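## Task

Every foam block sits above a shelf-edge label showing its lot number. Any foam block whose lot number occurs at least twice across the storeroom must end up on the desk, entirely supported with nothing overhanging the desk edge. All other foam blocks stay on the shelves they started on. The robot must not fall over or finish leaning, or the task fails.

## Robot and tools

ROBOT. A TidyBot++: a wheeled base 0.54 m long, 0.50 m wide, 0.38 m high, on four powered casters, carrying one seven-joint Kinova arm with a two-finger Robotiq gripper. The shoulder sits 0.12 m ahead of the base centre and 0.68 m above the floor. Cameras: base_camera on the base front, wrist_camera looking along the hand. The arm begins folded, hand pointing down, sticking out up to 0.08 m in front.

FRAMES. Base frame: origin on the floor below the base centre, x forward, y left, z up, metres. Odometry frame: the base frame as it was at scene start; base_odometry reports x, y and heading (rad, left positive, -3.142 to 3.142) from wheel turns only, so slip reads as travel and drift builds up. hand_pose is the point between the finger pads, in the base frame; its z axis runs out along the fingers, its y axis is the closing direction.

TOOL move. All keys optional; an action uses any of base, joints, target, plus speeds.
- base: an object of offsets from where the base is now, measured along its current axes. translate_m (forward +, -2 to 2 m), strafe_m (left +, -2 to 2 m), rotate_rad (counter-clockwise +, -6.3 to 6.3 rad). Base moves time out after 14 s.
- joints: absolute angles in radians by name: joint_1_rad (any angle; positive turns the arm clockwise from above, opposite to heading), joint_2_rad (-2.249 to 2.249, shoulder, 0 = upper arm vertical), joint_3_rad (any), joint_4_rad (-2.579 to 2.579, elbow, 0 = straight), joint_5_rad (any), joint_6_rad (-2.099 to 2.099, wrist), joint_7_rad (any; with hand down, positive turns counter-clockwise, 1.57 puts the fingers opening left/right), and gripper_pos (0 open to 1 closed; pad gap about 85 x (1 - gripper_pos) mm). Unlimited joints go the short way; rotate further in steps under half a turn.
- target: one list of seven numbers, an absolute hand pose in the base frame: [x, y, z, qw, qx, qy, qz], metres then quaternion. With target, joints may only carry gripper_pos.
- speeds: caps for this action only: translate_m and strafe_m 0.05 to 0.5 m/s (give only one when both are used), rotate_rad 0.1 to 1.57 rad/s.
- cameras: list of base_camera, wrist_camera or all; [] gives no images.
- blocking: true (default) waits until everything stops; false returns within about 0.5 s while motion continues.
A move with no action just reports state. Unknown keys make the call invalid; values out of range get it refused, and then the rest of that reply's move, wait and finished_scene calls are skipped.

OTHER TOOLS. wait(seconds 0 to 10, cameras) lets time pass and reports. stop(cameras) brakes all running motions. zoom_image(camera, region [x0, y0, x1, y1] in pixels from the top-left, at most 504 x 504) enlarges part of the latest frame; use it to read lot labels. read_manual(section "licences") returns licence text only. finished_scene(scene: the current scene number) ends the scene irreversibly; the result usually reports success, and the next scene's goal arrives there.

RESULT LINES. "move": "done" or the worst status. base_status, joint_status, hand_status: moving, done, off_target, stopped, not_followed, contact_stop, time_out, torque_fault, limit_stop_at_motor_heat. "joint command not followed" or "pose unreachable" means a safety check withheld arm targets (e.g. self-collision; there is no check against hitting the base). hand_target is where the hand would be with every joint on target. joint_positions, gripper_pos, base_tilt (degrees, forward/right positive), motor_effort (% of max, bracketed peak), Motor temperatures, on_its_own (things the robot did uncommanded), pictures (image order), earlier move (state of a non-blocking move). ARM HIT means a hard self or base contact. Images can lag the state slightly.

PRACTICAL NOTES. After a target ends "done" the hand is usually within 3 cm; correct by adding (wanted - hand_pose) to the last target. To hold still, resend hand_target, not hand_pose. A held load makes the arm sag; correct the same way, and never command a loaded joint to its current reading. Targets low, close and facing forward often fail or drive the arm into the base. Unreachable poses wander up to 10 s and end time_out. A hand pointing down reaches at most about 0.94 m high, only near the base. Closing at 1 squeezes hard; "off_target" at a partial reading means something is gripped, "done" at 1 means empty. When a carried object touches a surface, hand_pose stops descending while commands keep going lower.

AVOID. Dropping, releasing moving objects, slamming or shoving things, squeezing objects still resting on something, and twisting or jerking the gripper. Never drive or turn the base while the arm is caught on something high (about 0.6 m up); never swing a stretched arm sideways or reach far out from folded over nearby furniture, as the robot may tip; pull back or reverse to undo a lean. Hits can trip a torque fault (arm frozen 10 s). Holding loads or straining heats motors; at 75 °C the arm sinks for 30 to 60 s. Objects may occasionally be nudged by outside forces.

Each tool is called as name(argument=value, ...) on one line, values as JSON.

## Session

move(joints={"joint_6_rad":0.9})

Scene clock: 2.33 s.
Motor temperatures (°C): [38 35 31 37 40 37 42]
move: done
base_odometry: x=+0.000 y=+0.000 heading=+0.000
base_tilt: forward=-0.3 right=+0.6
base_status: not commanded
joint_positions: joint_1_rad=-0.038 joint_2_rad=-0.374 joint_3_rad=+3.113 joint_4_rad=-2.523 joint_5_rad=-0.004 joint_6_rad=+0.845 joint_7_rad=+1.592 gripper_pos=+0.000
joint_status: all done
motor_effort: joint_1_rad=+0(1) joint_2_rad=-6(6) joint_3_rad=+1(1) joint_4_rad=+19(21) joint_5_rad=+1(1) joint_6_rad=+9(9) joint_7_rad=+0(1)
hand_pose: x=+0.5274 y=+0.0301 z=+0.9838 quat_wxyz=(-0.014, +0.606, +0.028, +0.795) (m; base frame)
hand_target: x=+0.5224 y=+0.0299 z=+0.9989 quat_wxyz=(-0.015, +0.585, +0.027, +0.811) (m; base frame)
hand_status: not commanded
pictures: base_camera, wrist_camera
Images, in order (width x height): base_camera 644x364, wrist_camera 644x476.

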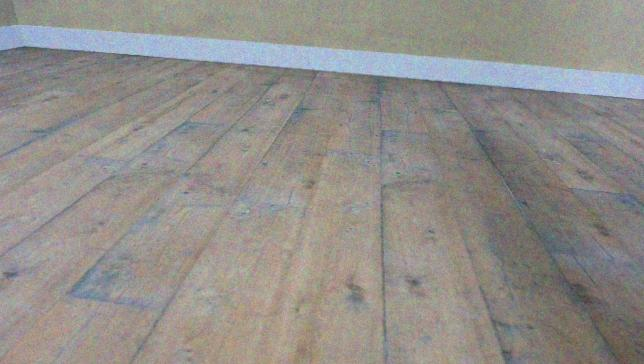

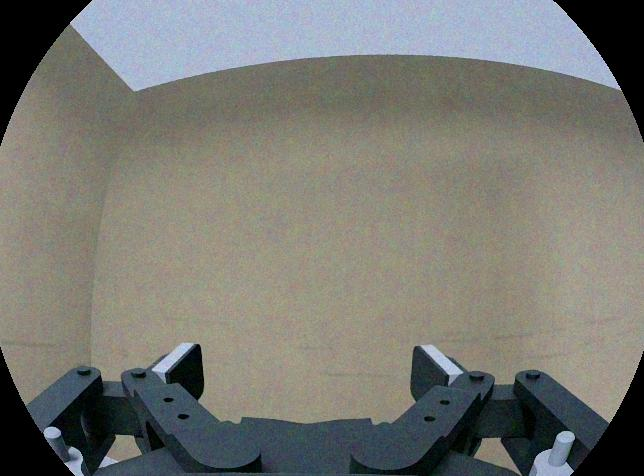

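Look around; hand tipped slightly downward.

move(joints={"joint_6_rad":0.5}, base={"rotate_rad":1.2})

move(base={"rotate_rad":1.2})

move(base={"rotate_rad":1.2})

move(base={"rotate_rad":1.2})

Scene clock: 4.53 s.
Motor temperatures (°C): [38 35 31 37 40 37 42]
move: done
base_odometry: x=+0.000 y=+0.000 heading=+1.199
base_tilt: forward=-0.3 right=+0.6
base_status: done
joint_positions: joint_1_rad=-0.038 joint_2_rad=-0.374 joint_3_rad=+3.113 joint_4_rad=-2.522 joint_5_rad=-0.004 joint_6_rad=+0.523 joint_7_rad=+1.592 gripper_pos=+0.000
joint_status: all done
motor_effort: joint_1_rad=-1(2) joint_2_rad=-5(7) joint_3_rad=+1(2) joint_4_rad=+19(22) joint_5_rad=+1(1) joint_6_rad=+9(11) joint_7_rad=+0(1)
hand_pose: x=+0.5381 y=+0.0302 z=+0.8845 quat_wxyz=(-0.012, +0.726, +0.033, +0.687) (m; base frame)
hand_target: x=+0.5372 y=+0.0300 z=+0.8761 quat_wxyz=(-0.012, +0.734, +0.033, +0.678) (m; base frame)
hand_status: not commanded
pictures: base_camera, wrist_camera
Images, in order (width x height): base_camera 644x364, wrist_camera 644x476.

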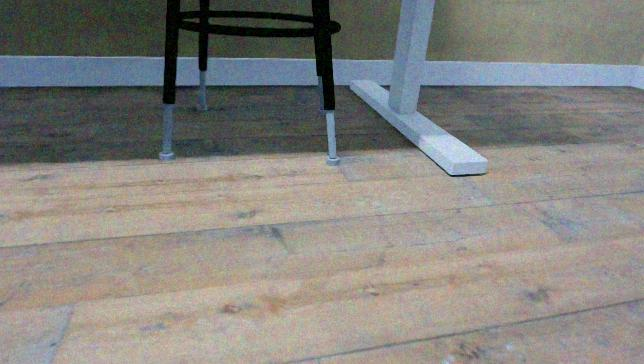

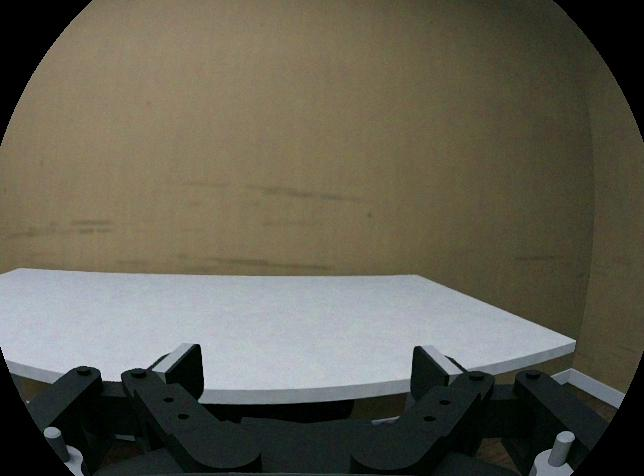

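Scene clock: 6.57 s.
Motor temperatures (°C): [38 35 31 37 40 37 42]
move: done
base_odometry: x=+0.000 y=+0.000 heading=+2.399
base_tilt: forward=-0.3 right=+0.6
base_status: done
joint_positions: joint_1_rad=-0.038 joint_2_rad=-0.374 joint_3_rad=+3.113 joint_4_rad=-2.522 joint_5_rad=-0.004 joint_6_rad=+0.523 joint_7_rad=+1.592 gripper_pos=+0.000
joint_status: not commanded
motor_effort: joint_1_rad=+0(2) joint_2_rad=-6(7) joint_3_rad=+1(2) joint_4_rad=+19(21) joint_5_rad=+1(1) joint_6_rad=+8(9) joint_7_rad=+0(1)
hand_pose: x=+0.5381 y=+0.0302 z=+0.8845 quat_wxyz=(-0.012, +0.726, +0.033, +0.687) (m; base frame)
hand_target: x=+0.5372 y=+0.0300 z=+0.8761 quat_wxyz=(-0.012, +0.734, +0.033, +0.678) (m; base frame)
hand_status: not commanded
pictures: base_camera, wrist_camera
Images, in order (width x height): base_camera 644x364, wrist_camera 644x476.

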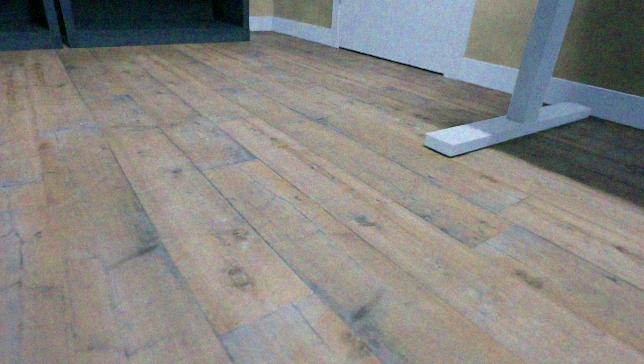

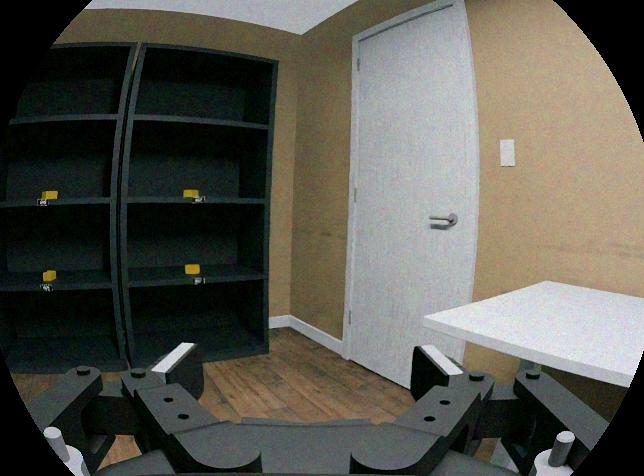

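Scene clock: 8.60 s.
Motor temperatures (°C): [38 35 31 37 40 37 42]
move: done
base_odometry: x=+0.000 y=+0.000 heading=-2.685
base_tilt: forward=-0.4 right=+0.6
base_status: done
joint_positions: joint_1_rad=-0.038 joint_2_rad=-0.374 joint_3_rad=+3.112 joint_4_rad=-2.522 joint_5_rad=-0.004 joint_6_rad=+0.523 joint_7_rad=+1.592 gripper_pos=+0.000
joint_status: not commanded
motor_effort: joint_1_rad=+0(2) joint_2_rad=-6(7) joint_3_rad=+1(2) joint_4_rad=+19(20) joint_5_rad=+1(1) joint_6_rad=+9(10) joint_7_rad=+0(1)
hand_pose: x=+0.5381 y=+0.0302 z=+0.8845 quat_wxyz=(-0.012, +0.726, +0.033, +0.687) (m; base frame)
hand_target: x=+0.5372 y=+0.0300 z=+0.8761 quat_wxyz=(-0.012, +0.734, +0.033, +0.678) (m; base frame)
hand_status: not commanded
pictures: base_camera, wrist_camera
Images, in order (width x height): base_camera 644x364, wrist_camera 644x476.

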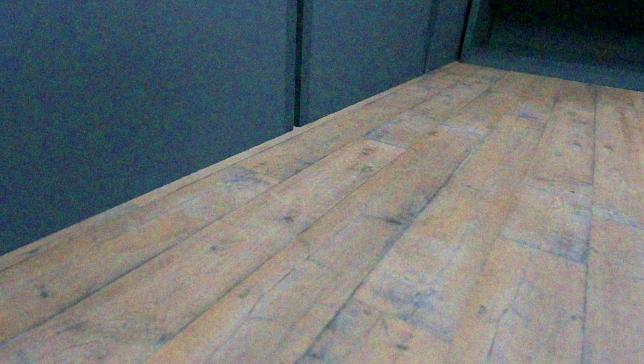

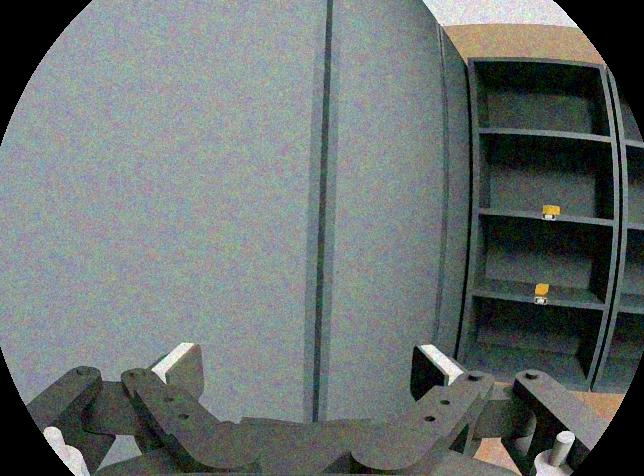

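Scene clock: 10.63 s.
Motor temperatures (°C): [38 35 31 37 40 37 42]
move: done
base_odometry: x=+0.000 y=+0.000 heading=-1.486
base_tilt: forward=-0.3 right=+0.6
base_status: done
joint_positions: joint_1_rad=-0.038 joint_2_rad=-0.374 joint_3_rad=+3.112 joint_4_rad=-2.522 joint_5_rad=-0.004 joint_6_rad=+0.523 joint_7_rad=+1.592 gripper_pos=+0.000
joint_status: not commanded
motor_effort: joint_1_rad=+0(1) joint_2_rad=-5(7) joint_3_rad=+1(2) joint_4_rad=+20(21) joint_5_rad=+1(2) joint_6_rad=+8(9) joint_7_rad=-1(1)
hand_pose: x=+0.5381 y=+0.0303 z=+0.8845 quat_wxyz=(-0.012, +0.726, +0.033, +0.687) (m; base frame)
hand_target: x=+0.5372 y=+0.0300 z=+0.8761 quat_wxyz=(-0.012, +0.734, +0.033, +0.678) (m; base frame)
hand_status: not commanded
pictures: base_camera, wrist_camera
Images, in order (width x height): base_camera 644x364, wrist_camera 644x476.

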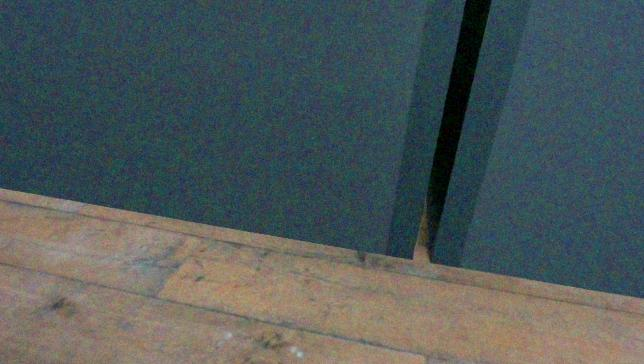

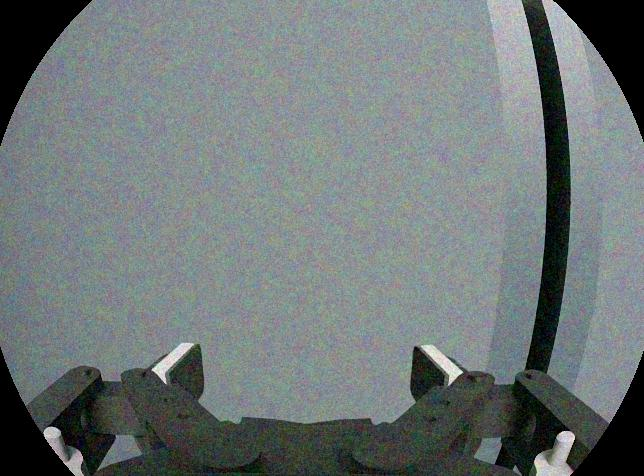

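move(base={"rotate_rad":-1.56})

move(base={"rotate_rad":-0.1,"translate_m":1.2})

zoom_image(camera="wrist_camera", region=[70, 0, 570, 400])

Scene clock: 13.23 s.
Motor temperatures (°C): [38 35 31 37 40 37 42]
move: done
base_odometry: x=+0.000 y=+0.000 heading=-3.045
base_tilt: forward=-0.3 right=+0.6
base_status: done
joint_positions: joint_1_rad=-0.038 joint_2_rad=-0.374 joint_3_rad=+3.112 joint_4_rad=-2.522 joint_5_rad=-0.004 joint_6_rad=+0.523 joint_7_rad=+1.592 gripper_pos=+0.000
joint_status: not commanded
motor_effort: joint_1_rad=+0(2) joint_2_rad=-6(7) joint_3_rad=+1(2) joint_4_rad=+20(21) joint_5_rad=+1(1) joint_6_rad=+8(9) joint_7_rad=+0(1)
hand_pose: x=+0.5381 y=+0.0304 z=+0.8845 quat_wxyz=(-0.012, +0.726, +0.033, +0.687) (m; base frame)
hand_target: x=+0.5372 y=+0.0300 z=+0.8761 quat_wxyz=(-0.012, +0.734, +0.033, +0.678) (m; base frame)
hand_status: not commanded
pictures: base_camera, wrist_camera
Images, in order (width x height): base_camera 644x364, wrist_camera 644x476.

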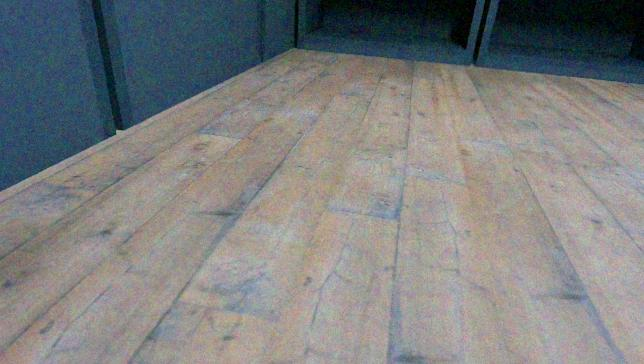

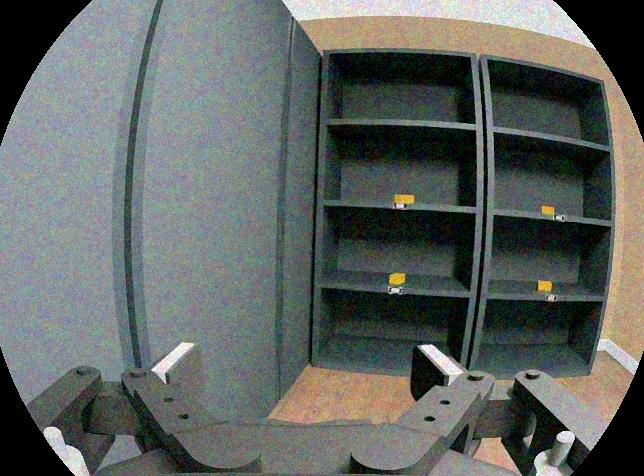

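Scene clock: 17.00 s.
Motor temperatures (°C): [38 35 31 37 40 37 42]
move: done
base_odometry: x=-1.195 y=-0.115 heading=+3.137
base_tilt: forward=-0.3 right=+0.6
base_status: done
joint_positions: joint_1_rad=-0.038 joint_2_rad=-0.375 joint_3_rad=+3.113 joint_4_rad=-2.522 joint_5_rad=-0.004 joint_6_rad=+0.523 joint_7_rad=+1.592 gripper_pos=+0.000
joint_status: not commanded
motor_effort: joint_1_rad=+0(1) joint_2_rad=-6(8) joint_3_rad=+1(2) joint_4_rad=+20(21) joint_5_rad=+1(1) joint_6_rad=+9(9) joint_7_rad=+0(1)
hand_pose: x=+0.5379 y=+0.0302 z=+0.8850 quat_wxyz=(-0.012, +0.725, +0.033, +0.688) (m; base frame)
hand_target: x=+0.5372 y=+0.0300 z=+0.8761 quat_wxyz=(-0.012, +0.734, +0.033, +0.678) (m; base frame)
hand_status: not commanded
pictures: base_camera, wrist_camera
Images, in order (width x height): base_camera 644x364, wrist_camera 644x476.

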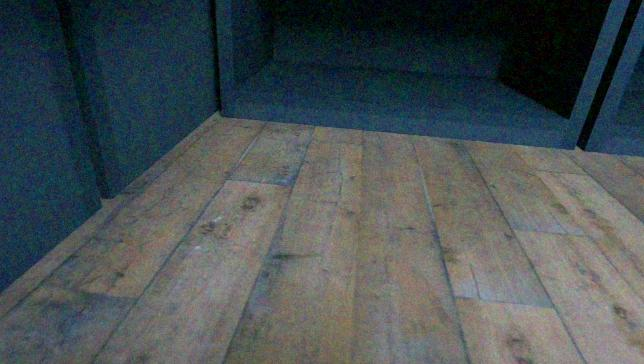

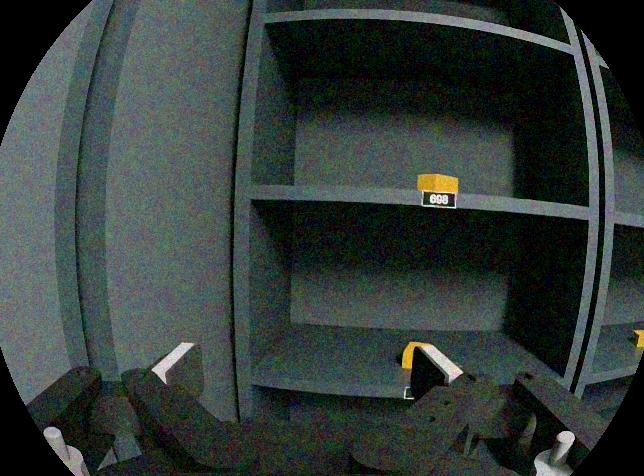

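Scaled by 1.008.

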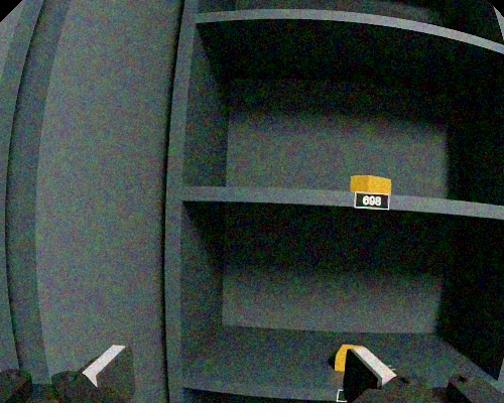

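move(base={"strafe_m":-0.55}, joints={"joint_6_rad":0.25})

zoom_image(camera="wrist_camera", region=[0, 0, 322, 380])

zoom_image(camera="wrist_camera", region=[322, 0, 644, 380])

Scene clock: 19.77 s.
Motor temperatures (°C): [38 35 31 37 40 37 42]
move: done
base_odometry: x=-1.192 y=+0.435 heading=+3.137
base_tilt: forward=-0.3 right=+0.6
base_status: done
joint_positions: joint_1_rad=-0.038 joint_2_rad=-0.374 joint_3_rad=+3.113 joint_4_rad=-2.523 joint_5_rad=-0.004 joint_6_rad=+0.277 joint_7_rad=+1.592 gripper_pos=+0.000
joint_status: all done
motor_effort: joint_1_rad=+0(1) joint_2_rad=-5(7) joint_3_rad=+1(2) joint_4_rad=+19(22) joint_5_rad=+1(1) joint_6_rad=+9(10) joint_7_rad=+0(1)
hand_pose: x=+0.5244 y=+0.0288 z=+0.8090 quat_wxyz=(-0.010, +0.805, +0.036, +0.593) (m; base frame)
hand_target: x=+0.5215 y=+0.0285 z=+0.8001 quat_wxyz=(-0.009, +0.813, +0.036, +0.581) (m; base frame)
hand_status: not commanded
pictures: base_camera, wrist_camera
Images, in order (width x height): base_camera 644x364, wrist_camera 644x476.

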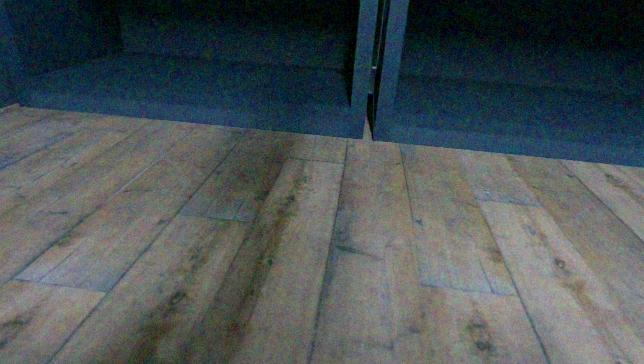

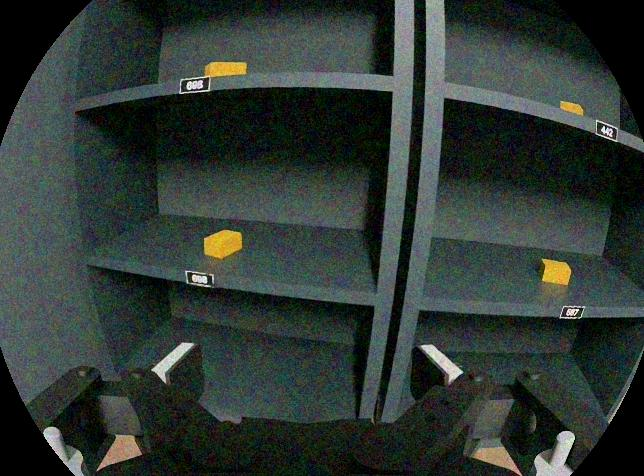

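Scaled by 1.326.

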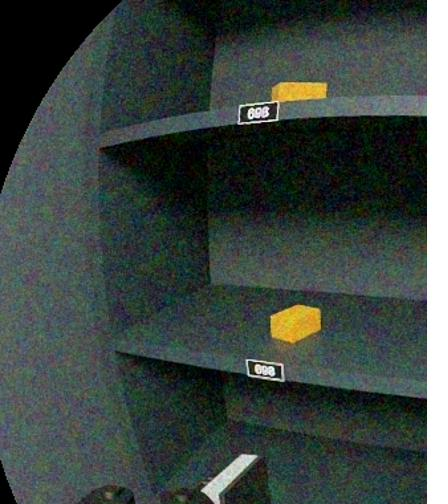

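Scaled by 1.326.

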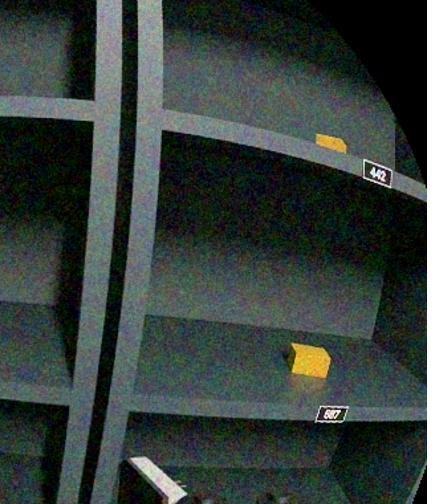

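move(base={"strafe_m":0.27})

zoom_image(camera="wrist_camera", region=[250, 20, 410, 300])

move(base={"strafe_m":-0.85})

zoom_image(camera="wrist_camera", region=[250, 20, 410, 320])

Scene clock: 22.00 s.
Motor temperatures (°C): [38 35 31 37 40 37 42]
move: done
base_odometry: x=-1.193 y=+0.165 heading=+3.139
base_tilt: forward=-0.4 right=+0.6
base_status: done
joint_positions: joint_1_rad=-0.038 joint_2_rad=-0.374 joint_3_rad=+3.112 joint_4_rad=-2.523 joint_5_rad=-0.004 joint_6_rad=+0.277 joint_7_rad=+1.592 gripper_pos=+0.000
joint_status: not commanded
motor_effort: joint_1_rad=+0(1) joint_2_rad=-6(8) joint_3_rad=+1(3) joint_4_rad=+19(21) joint_5_rad=+1(1) joint_6_rad=+8(9) joint_7_rad=+0(1)
hand_pose: x=+0.5244 y=+0.0290 z=+0.8090 quat_wxyz=(-0.010, +0.805, +0.036, +0.593) (m; base frame)
hand_target: x=+0.5215 y=+0.0285 z=+0.8001 quat_wxyz=(-0.009, +0.813, +0.036, +0.581) (m; base frame)
hand_status: not commanded
pictures: base_camera, wrist_camera
Images, in order (width x height): base_camera 644x364, wrist_camera 644x476.

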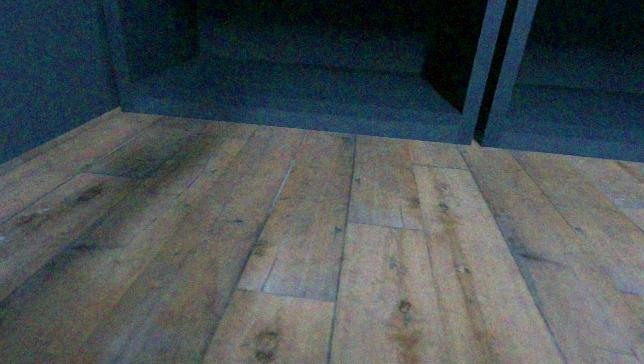

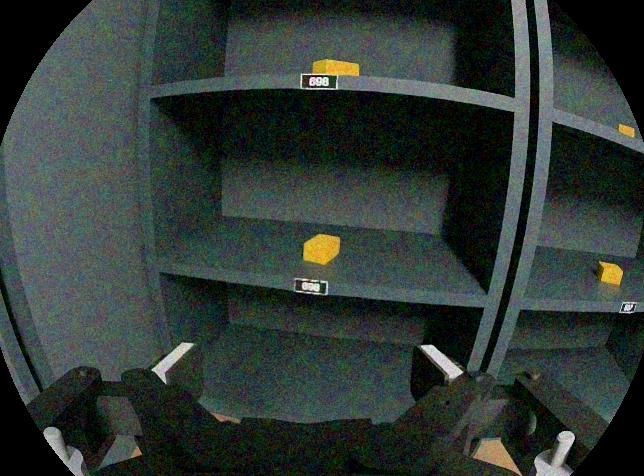

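Scaled by 1.800.

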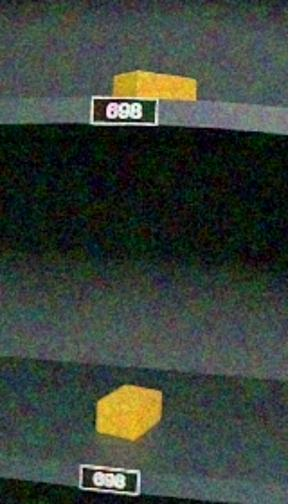

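Scene clock: 25.30 s.
Motor temperatures (°C): [38 35 31 37 40 37 42]
move: done
base_odometry: x=-1.191 y=+1.015 heading=+3.139
base_tilt: forward=-0.3 right=+0.6
base_status: done
joint_positions: joint_1_rad=-0.038 joint_2_rad=-0.374 joint_3_rad=+3.112 joint_4_rad=-2.523 joint_5_rad=-0.004 joint_6_rad=+0.276 joint_7_rad=+1.592 gripper_pos=+0.000
joint_status: not commanded
motor_effort: joint_1_rad=-1(1) joint_2_rad=-6(7) joint_3_rad=+1(2) joint_4_rad=+20(20) joint_5_rad=+0(1) joint_6_rad=+8(9) joint_7_rad=-1(1)
hand_pose: x=+0.5243 y=+0.0290 z=+0.8090 quat_wxyz=(-0.010, +0.805, +0.036, +0.593) (m; base frame)
hand_target: x=+0.5215 y=+0.0285 z=+0.8001 quat_wxyz=(-0.009, +0.813, +0.036, +0.581) (m; base frame)
hand_status: not commanded
pictures: base_camera, wrist_camera
Images, in order (width x height): base_camera 644x364, wrist_camera 644x476.

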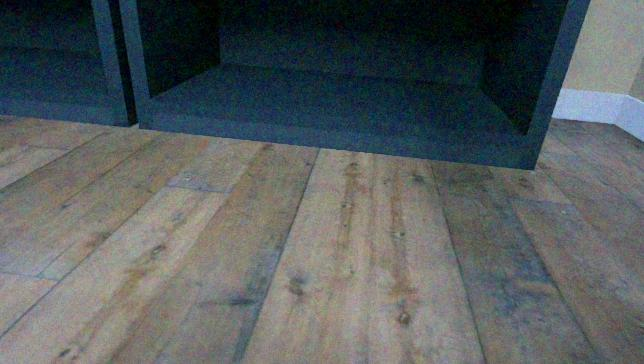

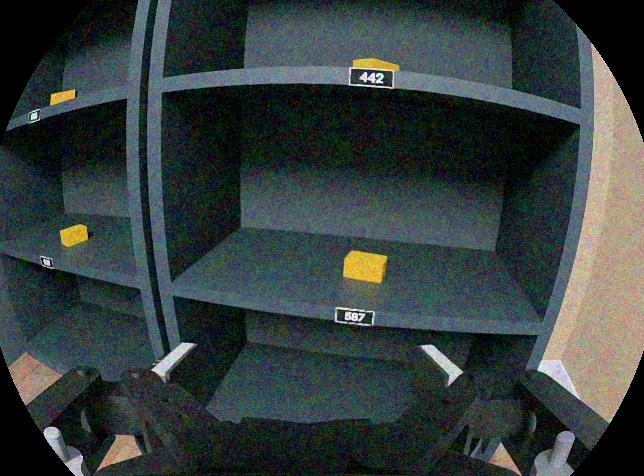

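Scaled by 1.680.

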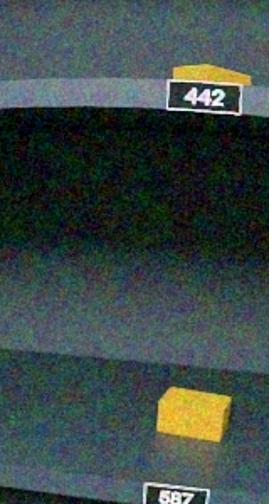

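move(base={"rotate_rad":3.142}, joints={"joint_6_rad":0.55})

move(base={"translate_m":2.0,"strafe_m":-0.7})

move(base={"rotate_rad":-0.8})

Scene clock: 28.93 s.
Motor temperatures (°C): [38 35 31 37 40 37 42]
move: done
base_odometry: x=-1.191 y=+1.015 heading=-0.002
base_tilt: forward=-0.3 right=+0.6
base_status: done
joint_positions: joint_1_rad=-0.038 joint_2_rad=-0.375 joint_3_rad=+3.112 joint_4_rad=-2.517 joint_5_rad=-0.004 joint_6_rad=+0.525 joint_7_rad=+1.592 gripper_pos=+0.000
joint_status: all done
motor_effort: joint_1_rad=-1(1) joint_2_rad=-6(7) joint_3_rad=+1(2) joint_4_rad=+20(22) joint_5_rad=+1(1) joint_6_rad=+9(10) joint_7_rad=+0(1)
hand_pose: x=+0.5390 y=+0.0305 z=+0.8890 quat_wxyz=(-0.012, +0.722, +0.033, +0.691) (m; base frame)
hand_target: x=+0.5381 y=+0.0302 z=+0.8916 quat_wxyz=(-0.012, +0.717, +0.032, +0.696) (m; base frame)
hand_status: not commanded
pictures: base_camera, wrist_camera
Images, in order (width x height): base_camera 644x364, wrist_camera 644x476.

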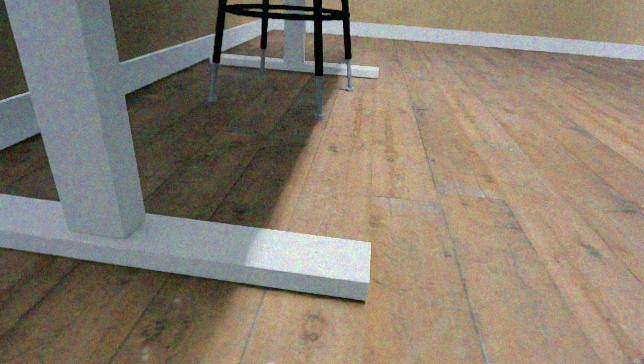

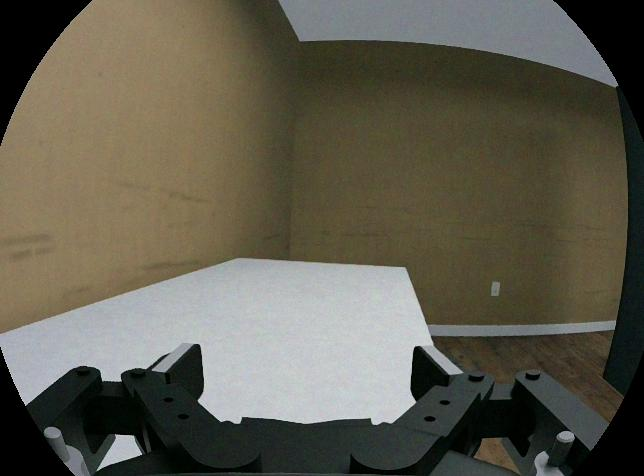

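Scene clock: 42.63 s.
Motor temperatures (°C): [38 35 31 37 40 37 42]
move: time_out
TORQUE FAULT: joint_2_rad reached its torque limit (104.5 N m). The arm stopped for 10 seconds, dropped its targets and accepts commands again. The stop added 4.8 s to the call.
base_odometry: x=+0.806 y=+0.311 heading=-0.009
base_tilt: forward=-0.5 right=+0.6
base_status: translate_m time_out (by the wheels' count: +1.999 of +2.000); strafe_m time_out (by the wheels' count: -0.698 of -0.700)
joint_positions: joint_1_rad=-0.079 joint_2_rad=-0.369 joint_3_rad=+3.117 joint_4_rad=-2.508 joint_5_rad=-0.005 joint_6_rad=+0.521 joint_7_rad=+1.592 gripper_pos=+0.000
joint_status: not commanded
motor_effort: joint_1_rad=+5(12) joint_2_rad=-6(46) joint_3_rad=+0(10) joint_4_rad=+21(28) joint_5_rad=+1(4) joint_6_rad=+8(16) joint_7_rad=+0(1)
hand_pose: x=+0.5403 y=+0.0457 z=+0.8902 quat_wxyz=(-0.025, +0.722, +0.045, +0.690) (m; base frame)
hand_target: x=+0.5408 y=+0.0308 z=+0.8879 quat_wxyz=(-0.013, +0.723, +0.033, +0.690) (m; base frame)
hand_status: not commanded
pictures: base_camera, wrist_camera
Images, in order (width x height): base_camera 644x364, wrist_camera 644x476.

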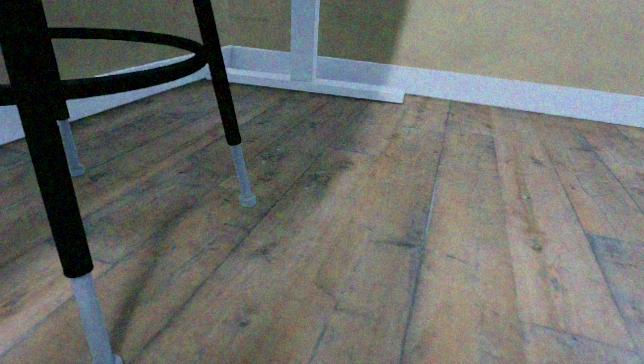

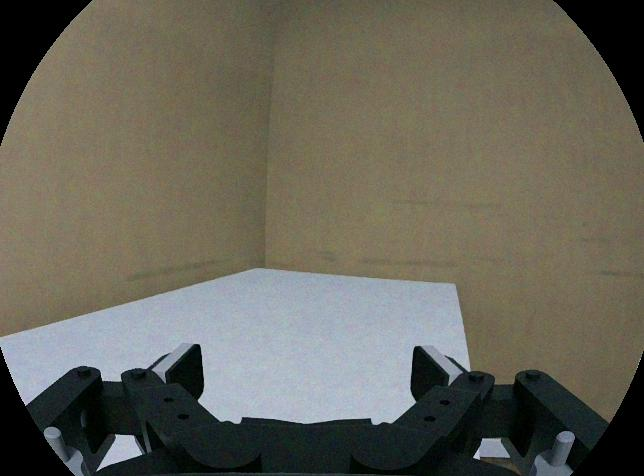

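not run: a stop that you did not command came earlier in this reply.

move(base={"translate_m":-0.4})

move(base={"strafe_m":-0.5})

Scene clock: 45.17 s.
Motor temperatures (°C): [38 35 31 37 40 37 42]
move: done
base_odometry: x=+0.406 y=+0.315 heading=-0.009
base_tilt: forward=-0.4 right=+0.6
base_status: done
joint_positions: joint_1_rad=-0.054 joint_2_rad=-0.372 joint_3_rad=+3.117 joint_4_rad=-2.508 joint_5_rad=-0.005 joint_6_rad=+0.521 joint_7_rad=+1.592 gripper_pos=+0.000
joint_status: not commanded
motor_effort: joint_1_rad=-1(5) joint_2_rad=-6(10) joint_3_rad=+1(2) joint_4_rad=+19(21) joint_5_rad=+1(1) joint_6_rad=+9(9) joint_7_rad=+0(1)
hand_pose: x=+0.5408 y=+0.0348 z=+0.8912 quat_wxyz=(-0.017, +0.722, +0.036, +0.691) (m; base frame)
hand_target: x=+0.5408 y=+0.0308 z=+0.8879 quat_wxyz=(-0.013, +0.723, +0.033, +0.690) (m; base frame)
hand_status: not commanded
pictures: base_camera, wrist_camera
Images, in order (width x height): base_camera 644x364, wrist_camera 644x476.

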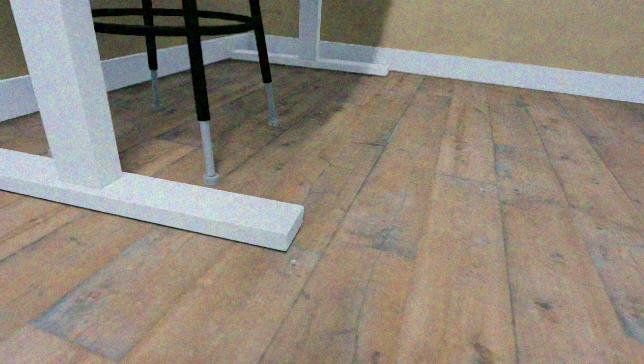

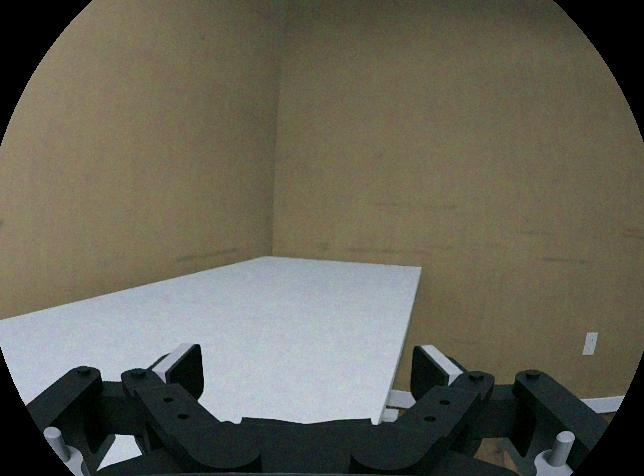

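Scene clock: 47.57 s.
Motor temperatures (°C): [38 35 31 37 40 37 42]
move: done
base_odometry: x=+0.402 y=-0.185 heading=-0.009
base_tilt: forward=-0.4 right=+0.6
base_status: done
joint_positions: joint_1_rad=-0.054 joint_2_rad=-0.372 joint_3_rad=+3.117 joint_4_rad=-2.508 joint_5_rad=-0.005 joint_6_rad=+0.521 joint_7_rad=+1.592 gripper_pos=+0.000
joint_status: not commanded
motor_effort: joint_1_rad=+0(1) joint_2_rad=-6(7) joint_3_rad=+1(3) joint_4_rad=+20(21) joint_5_rad=+1(2) joint_6_rad=+9(10) joint_7_rad=+0(1)
hand_pose: x=+0.5408 y=+0.0347 z=+0.8912 quat_wxyz=(-0.017, +0.722, +0.036, +0.691) (m; base frame)
hand_target: x=+0.5408 y=+0.0308 z=+0.8879 quat_wxyz=(-0.013, +0.723, +0.033, +0.690) (m; base frame)
hand_status: not commanded
pictures: base_camera, wrist_camera
Images, in order (width x height): base_camera 644x364, wrist_camera 644x476.

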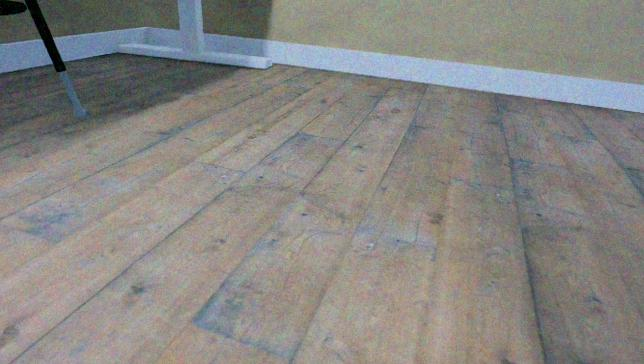

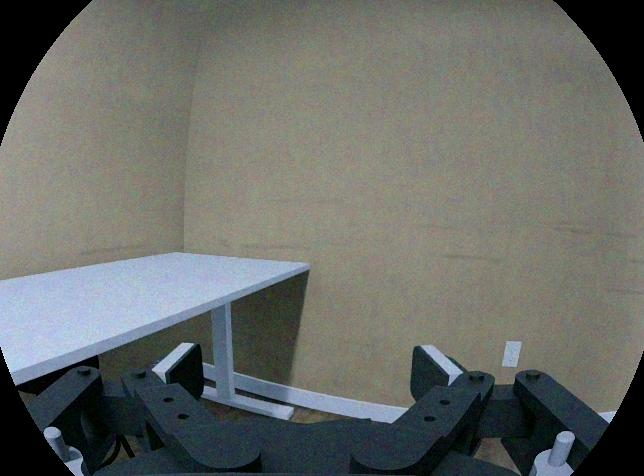

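move(base={"rotate_rad":-0.17,"strafe_m":-0.05})

move(base={"translate_m":1.2})

move(base={"rotate_rad":-0.9})

Scene clock: 48.83 s.
Motor temperatures (°C): [38 35 31 37 40 37 42]
move: done
base_odometry: x=+0.401 y=-0.235 heading=-0.179
base_tilt: forward=-0.3 right=+0.6
base_status: done
joint_positions: joint_1_rad=-0.050 joint_2_rad=-0.372 joint_3_rad=+3.122 joint_4_rad=-2.508 joint_5_rad=-0.005 joint_6_rad=+0.521 joint_7_rad=+1.592 gripper_pos=+0.000
joint_status: not commanded
motor_effort: joint_1_rad=+0(2) joint_2_rad=-6(8) joint_3_rad=+1(3) joint_4_rad=+20(21) joint_5_rad=+1(2) joint_6_rad=+9(10) joint_7_rad=-1(1)
hand_pose: x=+0.5411 y=+0.0310 z=+0.8912 quat_wxyz=(-0.014, +0.722, +0.032, +0.691) (m; base frame)
hand_target: x=+0.5408 y=+0.0308 z=+0.8879 quat_wxyz=(-0.013, +0.723, +0.033, +0.690) (m; base frame)
hand_status: not commanded
pictures: base_camera, wrist_camera
Images, in order (width x height): base_camera 644x364, wrist_camera 644x476.

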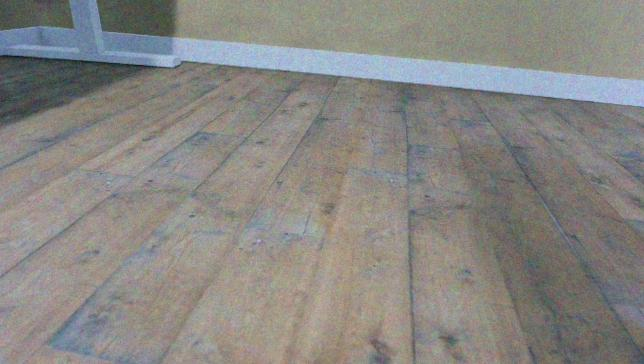

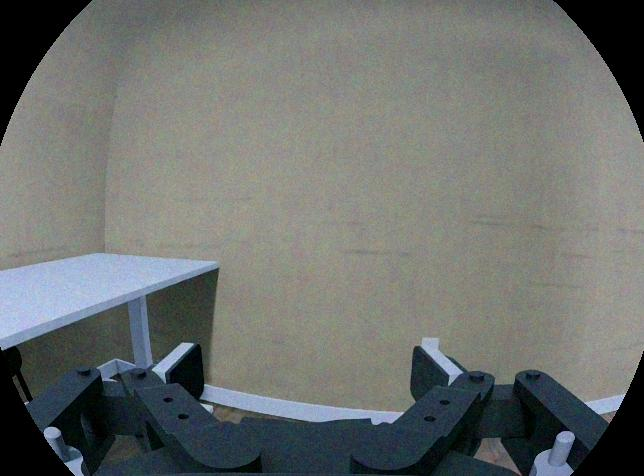

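Scene clock: 52.57 s.
Motor temperatures (°C): [38 35 31 37 40 37 42]
move: done
base_odometry: x=+1.582 y=-0.449 heading=-0.180
base_tilt: forward=-0.3 right=+0.6
base_status: done
joint_positions: joint_1_rad=-0.050 joint_2_rad=-0.372 joint_3_rad=+3.122 joint_4_rad=-2.508 joint_5_rad=-0.005 joint_6_rad=+0.521 joint_7_rad=+1.592 gripper_pos=+0.000
joint_status: not commanded
motor_effort: joint_1_rad=+0(1) joint_2_rad=-6(8) joint_3_rad=+1(1) joint_4_rad=+20(21) joint_5_rad=+1(1) joint_6_rad=+9(10) joint_7_rad=+0(1)
hand_pose: x=+0.5411 y=+0.0310 z=+0.8912 quat_wxyz=(-0.014, +0.722, +0.032, +0.691) (m; base frame)
hand_target: x=+0.5408 y=+0.0308 z=+0.8879 quat_wxyz=(-0.013, +0.723, +0.033, +0.690) (m; base frame)
hand_status: not commanded
pictures: base_camera, wrist_camera
Images, in order (width x height): base_camera 644x364, wrist_camera 644x476.

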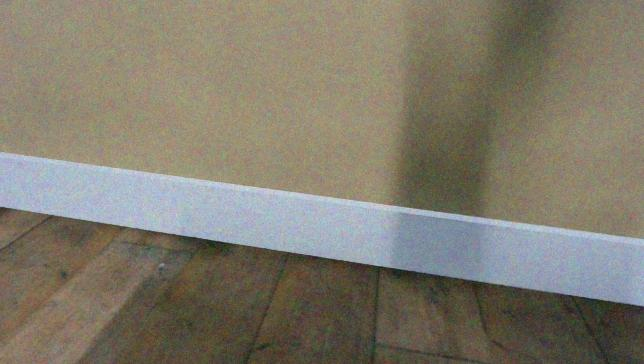

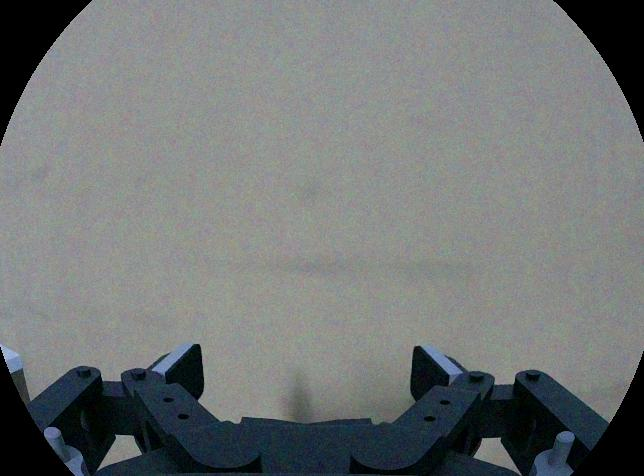

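Scene clock: 54.37 s.
Motor temperatures (°C): [38 35 31 37 40 37 42]
move: done
base_odometry: x=+1.582 y=-0.449 heading=-1.079
base_tilt: forward=-0.4 right=+0.6
base_status: done
joint_positions: joint_1_rad=-0.050 joint_2_rad=-0.372 joint_3_rad=+3.121 joint_4_rad=-2.508 joint_5_rad=-0.005 joint_6_rad=+0.521 joint_7_rad=+1.592 gripper_pos=+0.000
joint_status: not commanded
motor_effort: joint_1_rad=+0(2) joint_2_rad=-6(8) joint_3_rad=+0(2) joint_4_rad=+20(21) joint_5_rad=+1(1) joint_6_rad=+9(10) joint_7_rad=+0(1)
hand_pose: x=+0.5411 y=+0.0310 z=+0.8912 quat_wxyz=(-0.014, +0.722, +0.032, +0.691) (m; base frame)
hand_target: x=+0.5408 y=+0.0308 z=+0.8879 quat_wxyz=(-0.013, +0.723, +0.033, +0.690) (m; base frame)
hand_status: not commanded
pictures: base_camera, wrist_camera
Images, in order (width x height): base_camera 644x364, wrist_camera 644x476.

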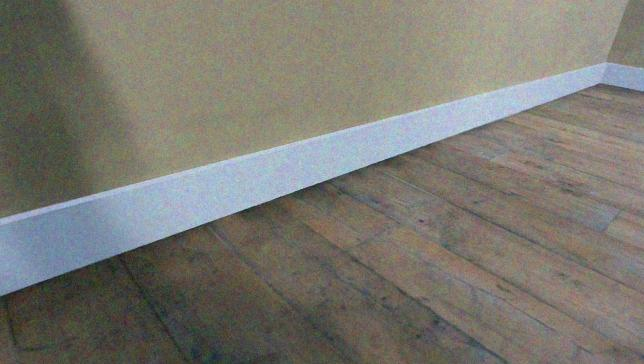

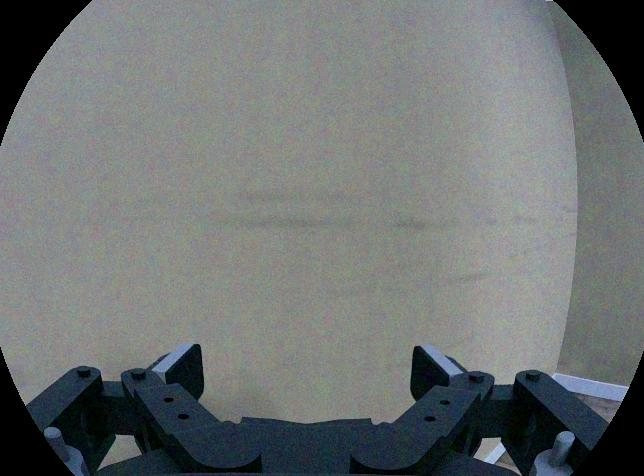

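move(base={"rotate_rad":-0.75})

Scene clock: 56.17 s.
Motor temperatures (°C): [38 35 31 37 40 37 42]
move: done
base_odometry: x=+1.582 y=-0.449 heading=-1.828
base_tilt: forward=-0.3 right=+0.6
base_status: done
joint_positions: joint_1_rad=-0.049 joint_2_rad=-0.372 joint_3_rad=+3.121 joint_4_rad=-2.508 joint_5_rad=-0.005 joint_6_rad=+0.521 joint_7_rad=+1.592 gripper_pos=+0.000
joint_status: not commanded
motor_effort: joint_1_rad=+0(2) joint_2_rad=-6(7) joint_3_rad=+1(2) joint_4_rad=+20(20) joint_5_rad=+1(1) joint_6_rad=+9(10) joint_7_rad=-1(1)
hand_pose: x=+0.5411 y=+0.0311 z=+0.8912 quat_wxyz=(-0.014, +0.722, +0.032, +0.691) (m; base frame)
hand_target: x=+0.5408 y=+0.0308 z=+0.8879 quat_wxyz=(-0.013, +0.723, +0.033, +0.690) (m; base frame)
hand_status: not commanded
pictures: base_camera, wrist_camera
Images, in order (width x height): base_camera 644x364, wrist_camera 644x476.

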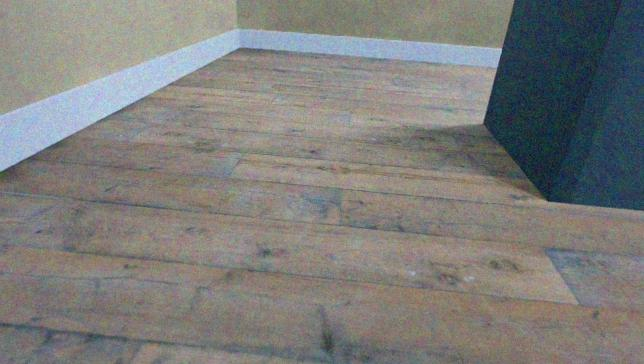

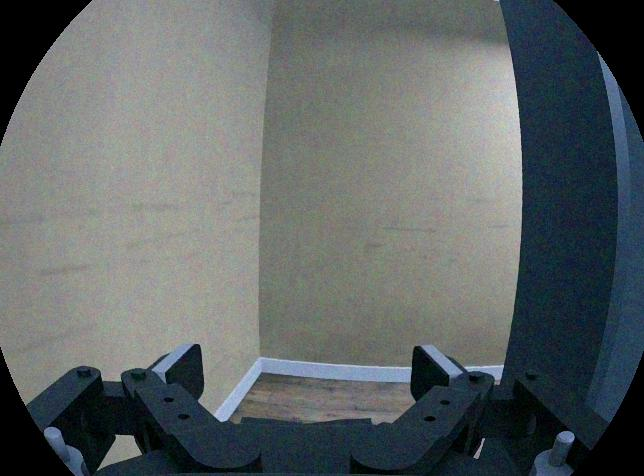

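move(base={"rotate_rad":0.06,"strafe_m":0.12}, cameras=[])

move(base={"translate_m":1.55})

move(base={"rotate_rad":-1.57})

Scene clock: 57.83 s.
Motor temperatures (°C): [38 35 31 37 40 37 42]
move: done
base_odometry: x=+1.698 y=-0.480 heading=-1.768
base_tilt: forward=-0.4 right=+0.6
base_status: done
joint_positions: joint_1_rad=-0.049 joint_2_rad=-0.372 joint_3_rad=+3.117 joint_4_rad=-2.508 joint_5_rad=-0.005 joint_6_rad=+0.521 joint_7_rad=+1.592 gripper_pos=+0.000
joint_status: not commanded
motor_effort: joint_1_rad=+0(2) joint_2_rad=-6(7) joint_3_rad=+1(3) joint_4_rad=+20(21) joint_5_rad=+1(2) joint_6_rad=+9(9) joint_7_rad=+0(1)
hand_pose: x=+0.5410 y=+0.0329 z=+0.8912 quat_wxyz=(-0.015, +0.722, +0.034, +0.691) (m; base frame)
hand_target: x=+0.5408 y=+0.0308 z=+0.8879 quat_wxyz=(-0.013, +0.723, +0.033, +0.690) (m; base frame)
hand_status: not commanded
pictures: none
No camera images: "cameras" was empty.

Scene clock: 62.23 s.
Motor temperatures (°C): [38 35 31 37 40 37 42]
move: done
base_odometry: x=+1.395 y=-2.000 heading=-1.767
base_tilt: forward=-0.3 right=+0.6
base_status: done
joint_positions: joint_1_rad=-0.049 joint_2_rad=-0.372 joint_3_rad=+3.117 joint_4_rad=-2.508 joint_5_rad=-0.005 joint_6_rad=+0.521 joint_7_rad=+1.592 gripper_pos=+0.000
joint_status: not commanded
motor_effort: joint_1_rad=+0(1) joint_2_rad=-7(8) joint_3_rad=+1(1) joint_4_rad=+20(21) joint_5_rad=+1(1) joint_6_rad=+9(10) joint_7_rad=+0(1)
hand_pose: x=+0.5409 y=+0.0329 z=+0.8912 quat_wxyz=(-0.015, +0.722, +0.034, +0.691) (m; base frame)
hand_target: x=+0.5408 y=+0.0308 z=+0.8879 quat_wxyz=(-0.013, +0.723, +0.033, +0.690) (m; base frame)
hand_status: not commanded
pictures: base_camera, wrist_camera
Images, in order (width x height): base_camera 644x364, wrist_camera 644x476.

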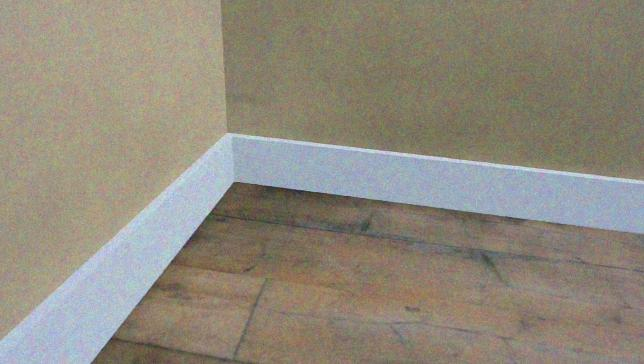

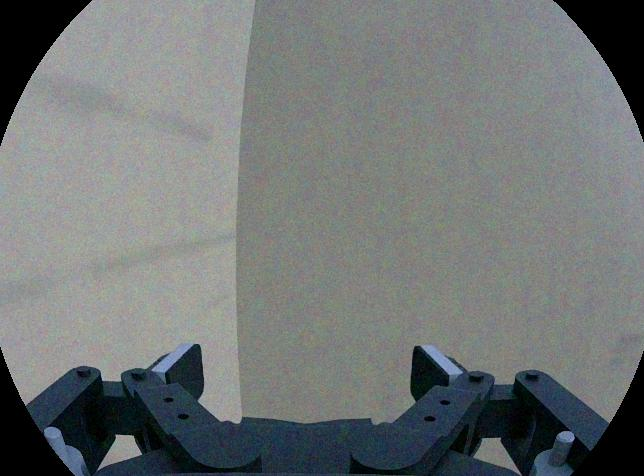

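Scene clock: 67.03 s.
Motor temperatures (°C): [38 35 31 37 40 37 42]
move: time_out
base_odometry: x=+1.391 y=-2.000 heading=-2.181
base_tilt: forward=-0.3 right=+0.6
base_status: rotate_rad time_out (by the wheels' count: -0.413 of -1.570)
joint_positions: joint_1_rad=-0.040 joint_2_rad=-0.372 joint_3_rad=+3.121 joint_4_rad=-2.509 joint_5_rad=-0.005 joint_6_rad=+0.521 joint_7_rad=+1.592 gripper_pos=+0.000
joint_status: not commanded
motor_effort: joint_1_rad=+0(5) joint_2_rad=-6(9) joint_3_rad=+0(7) joint_4_rad=+19(22) joint_5_rad=+1(3) joint_6_rad=+9(10) joint_7_rad=+0(1)
hand_pose: x=+0.5413 y=+0.0272 z=+0.8911 quat_wxyz=(-0.011, +0.722, +0.029, +0.691) (m; base frame)
hand_target: x=+0.5408 y=+0.0308 z=+0.8879 quat_wxyz=(-0.013, +0.723, +0.033, +0.690) (m; base frame)
hand_status: not commanded
pictures: base_camera, wrist_camera
Images, in order (width x height): base_camera 644x364, wrist_camera 644x476.

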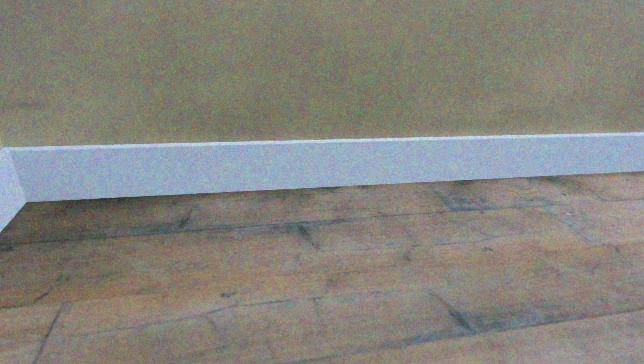

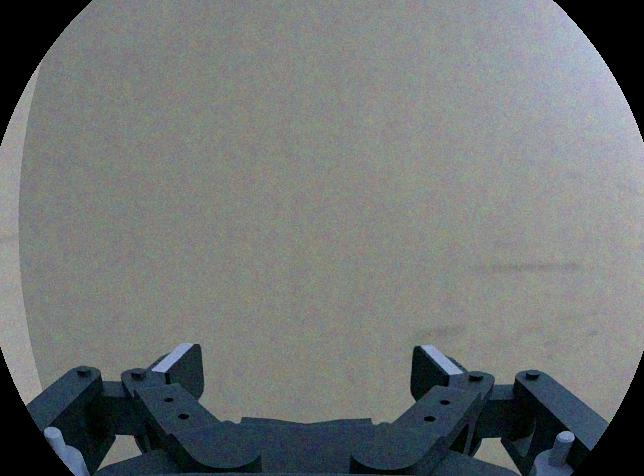

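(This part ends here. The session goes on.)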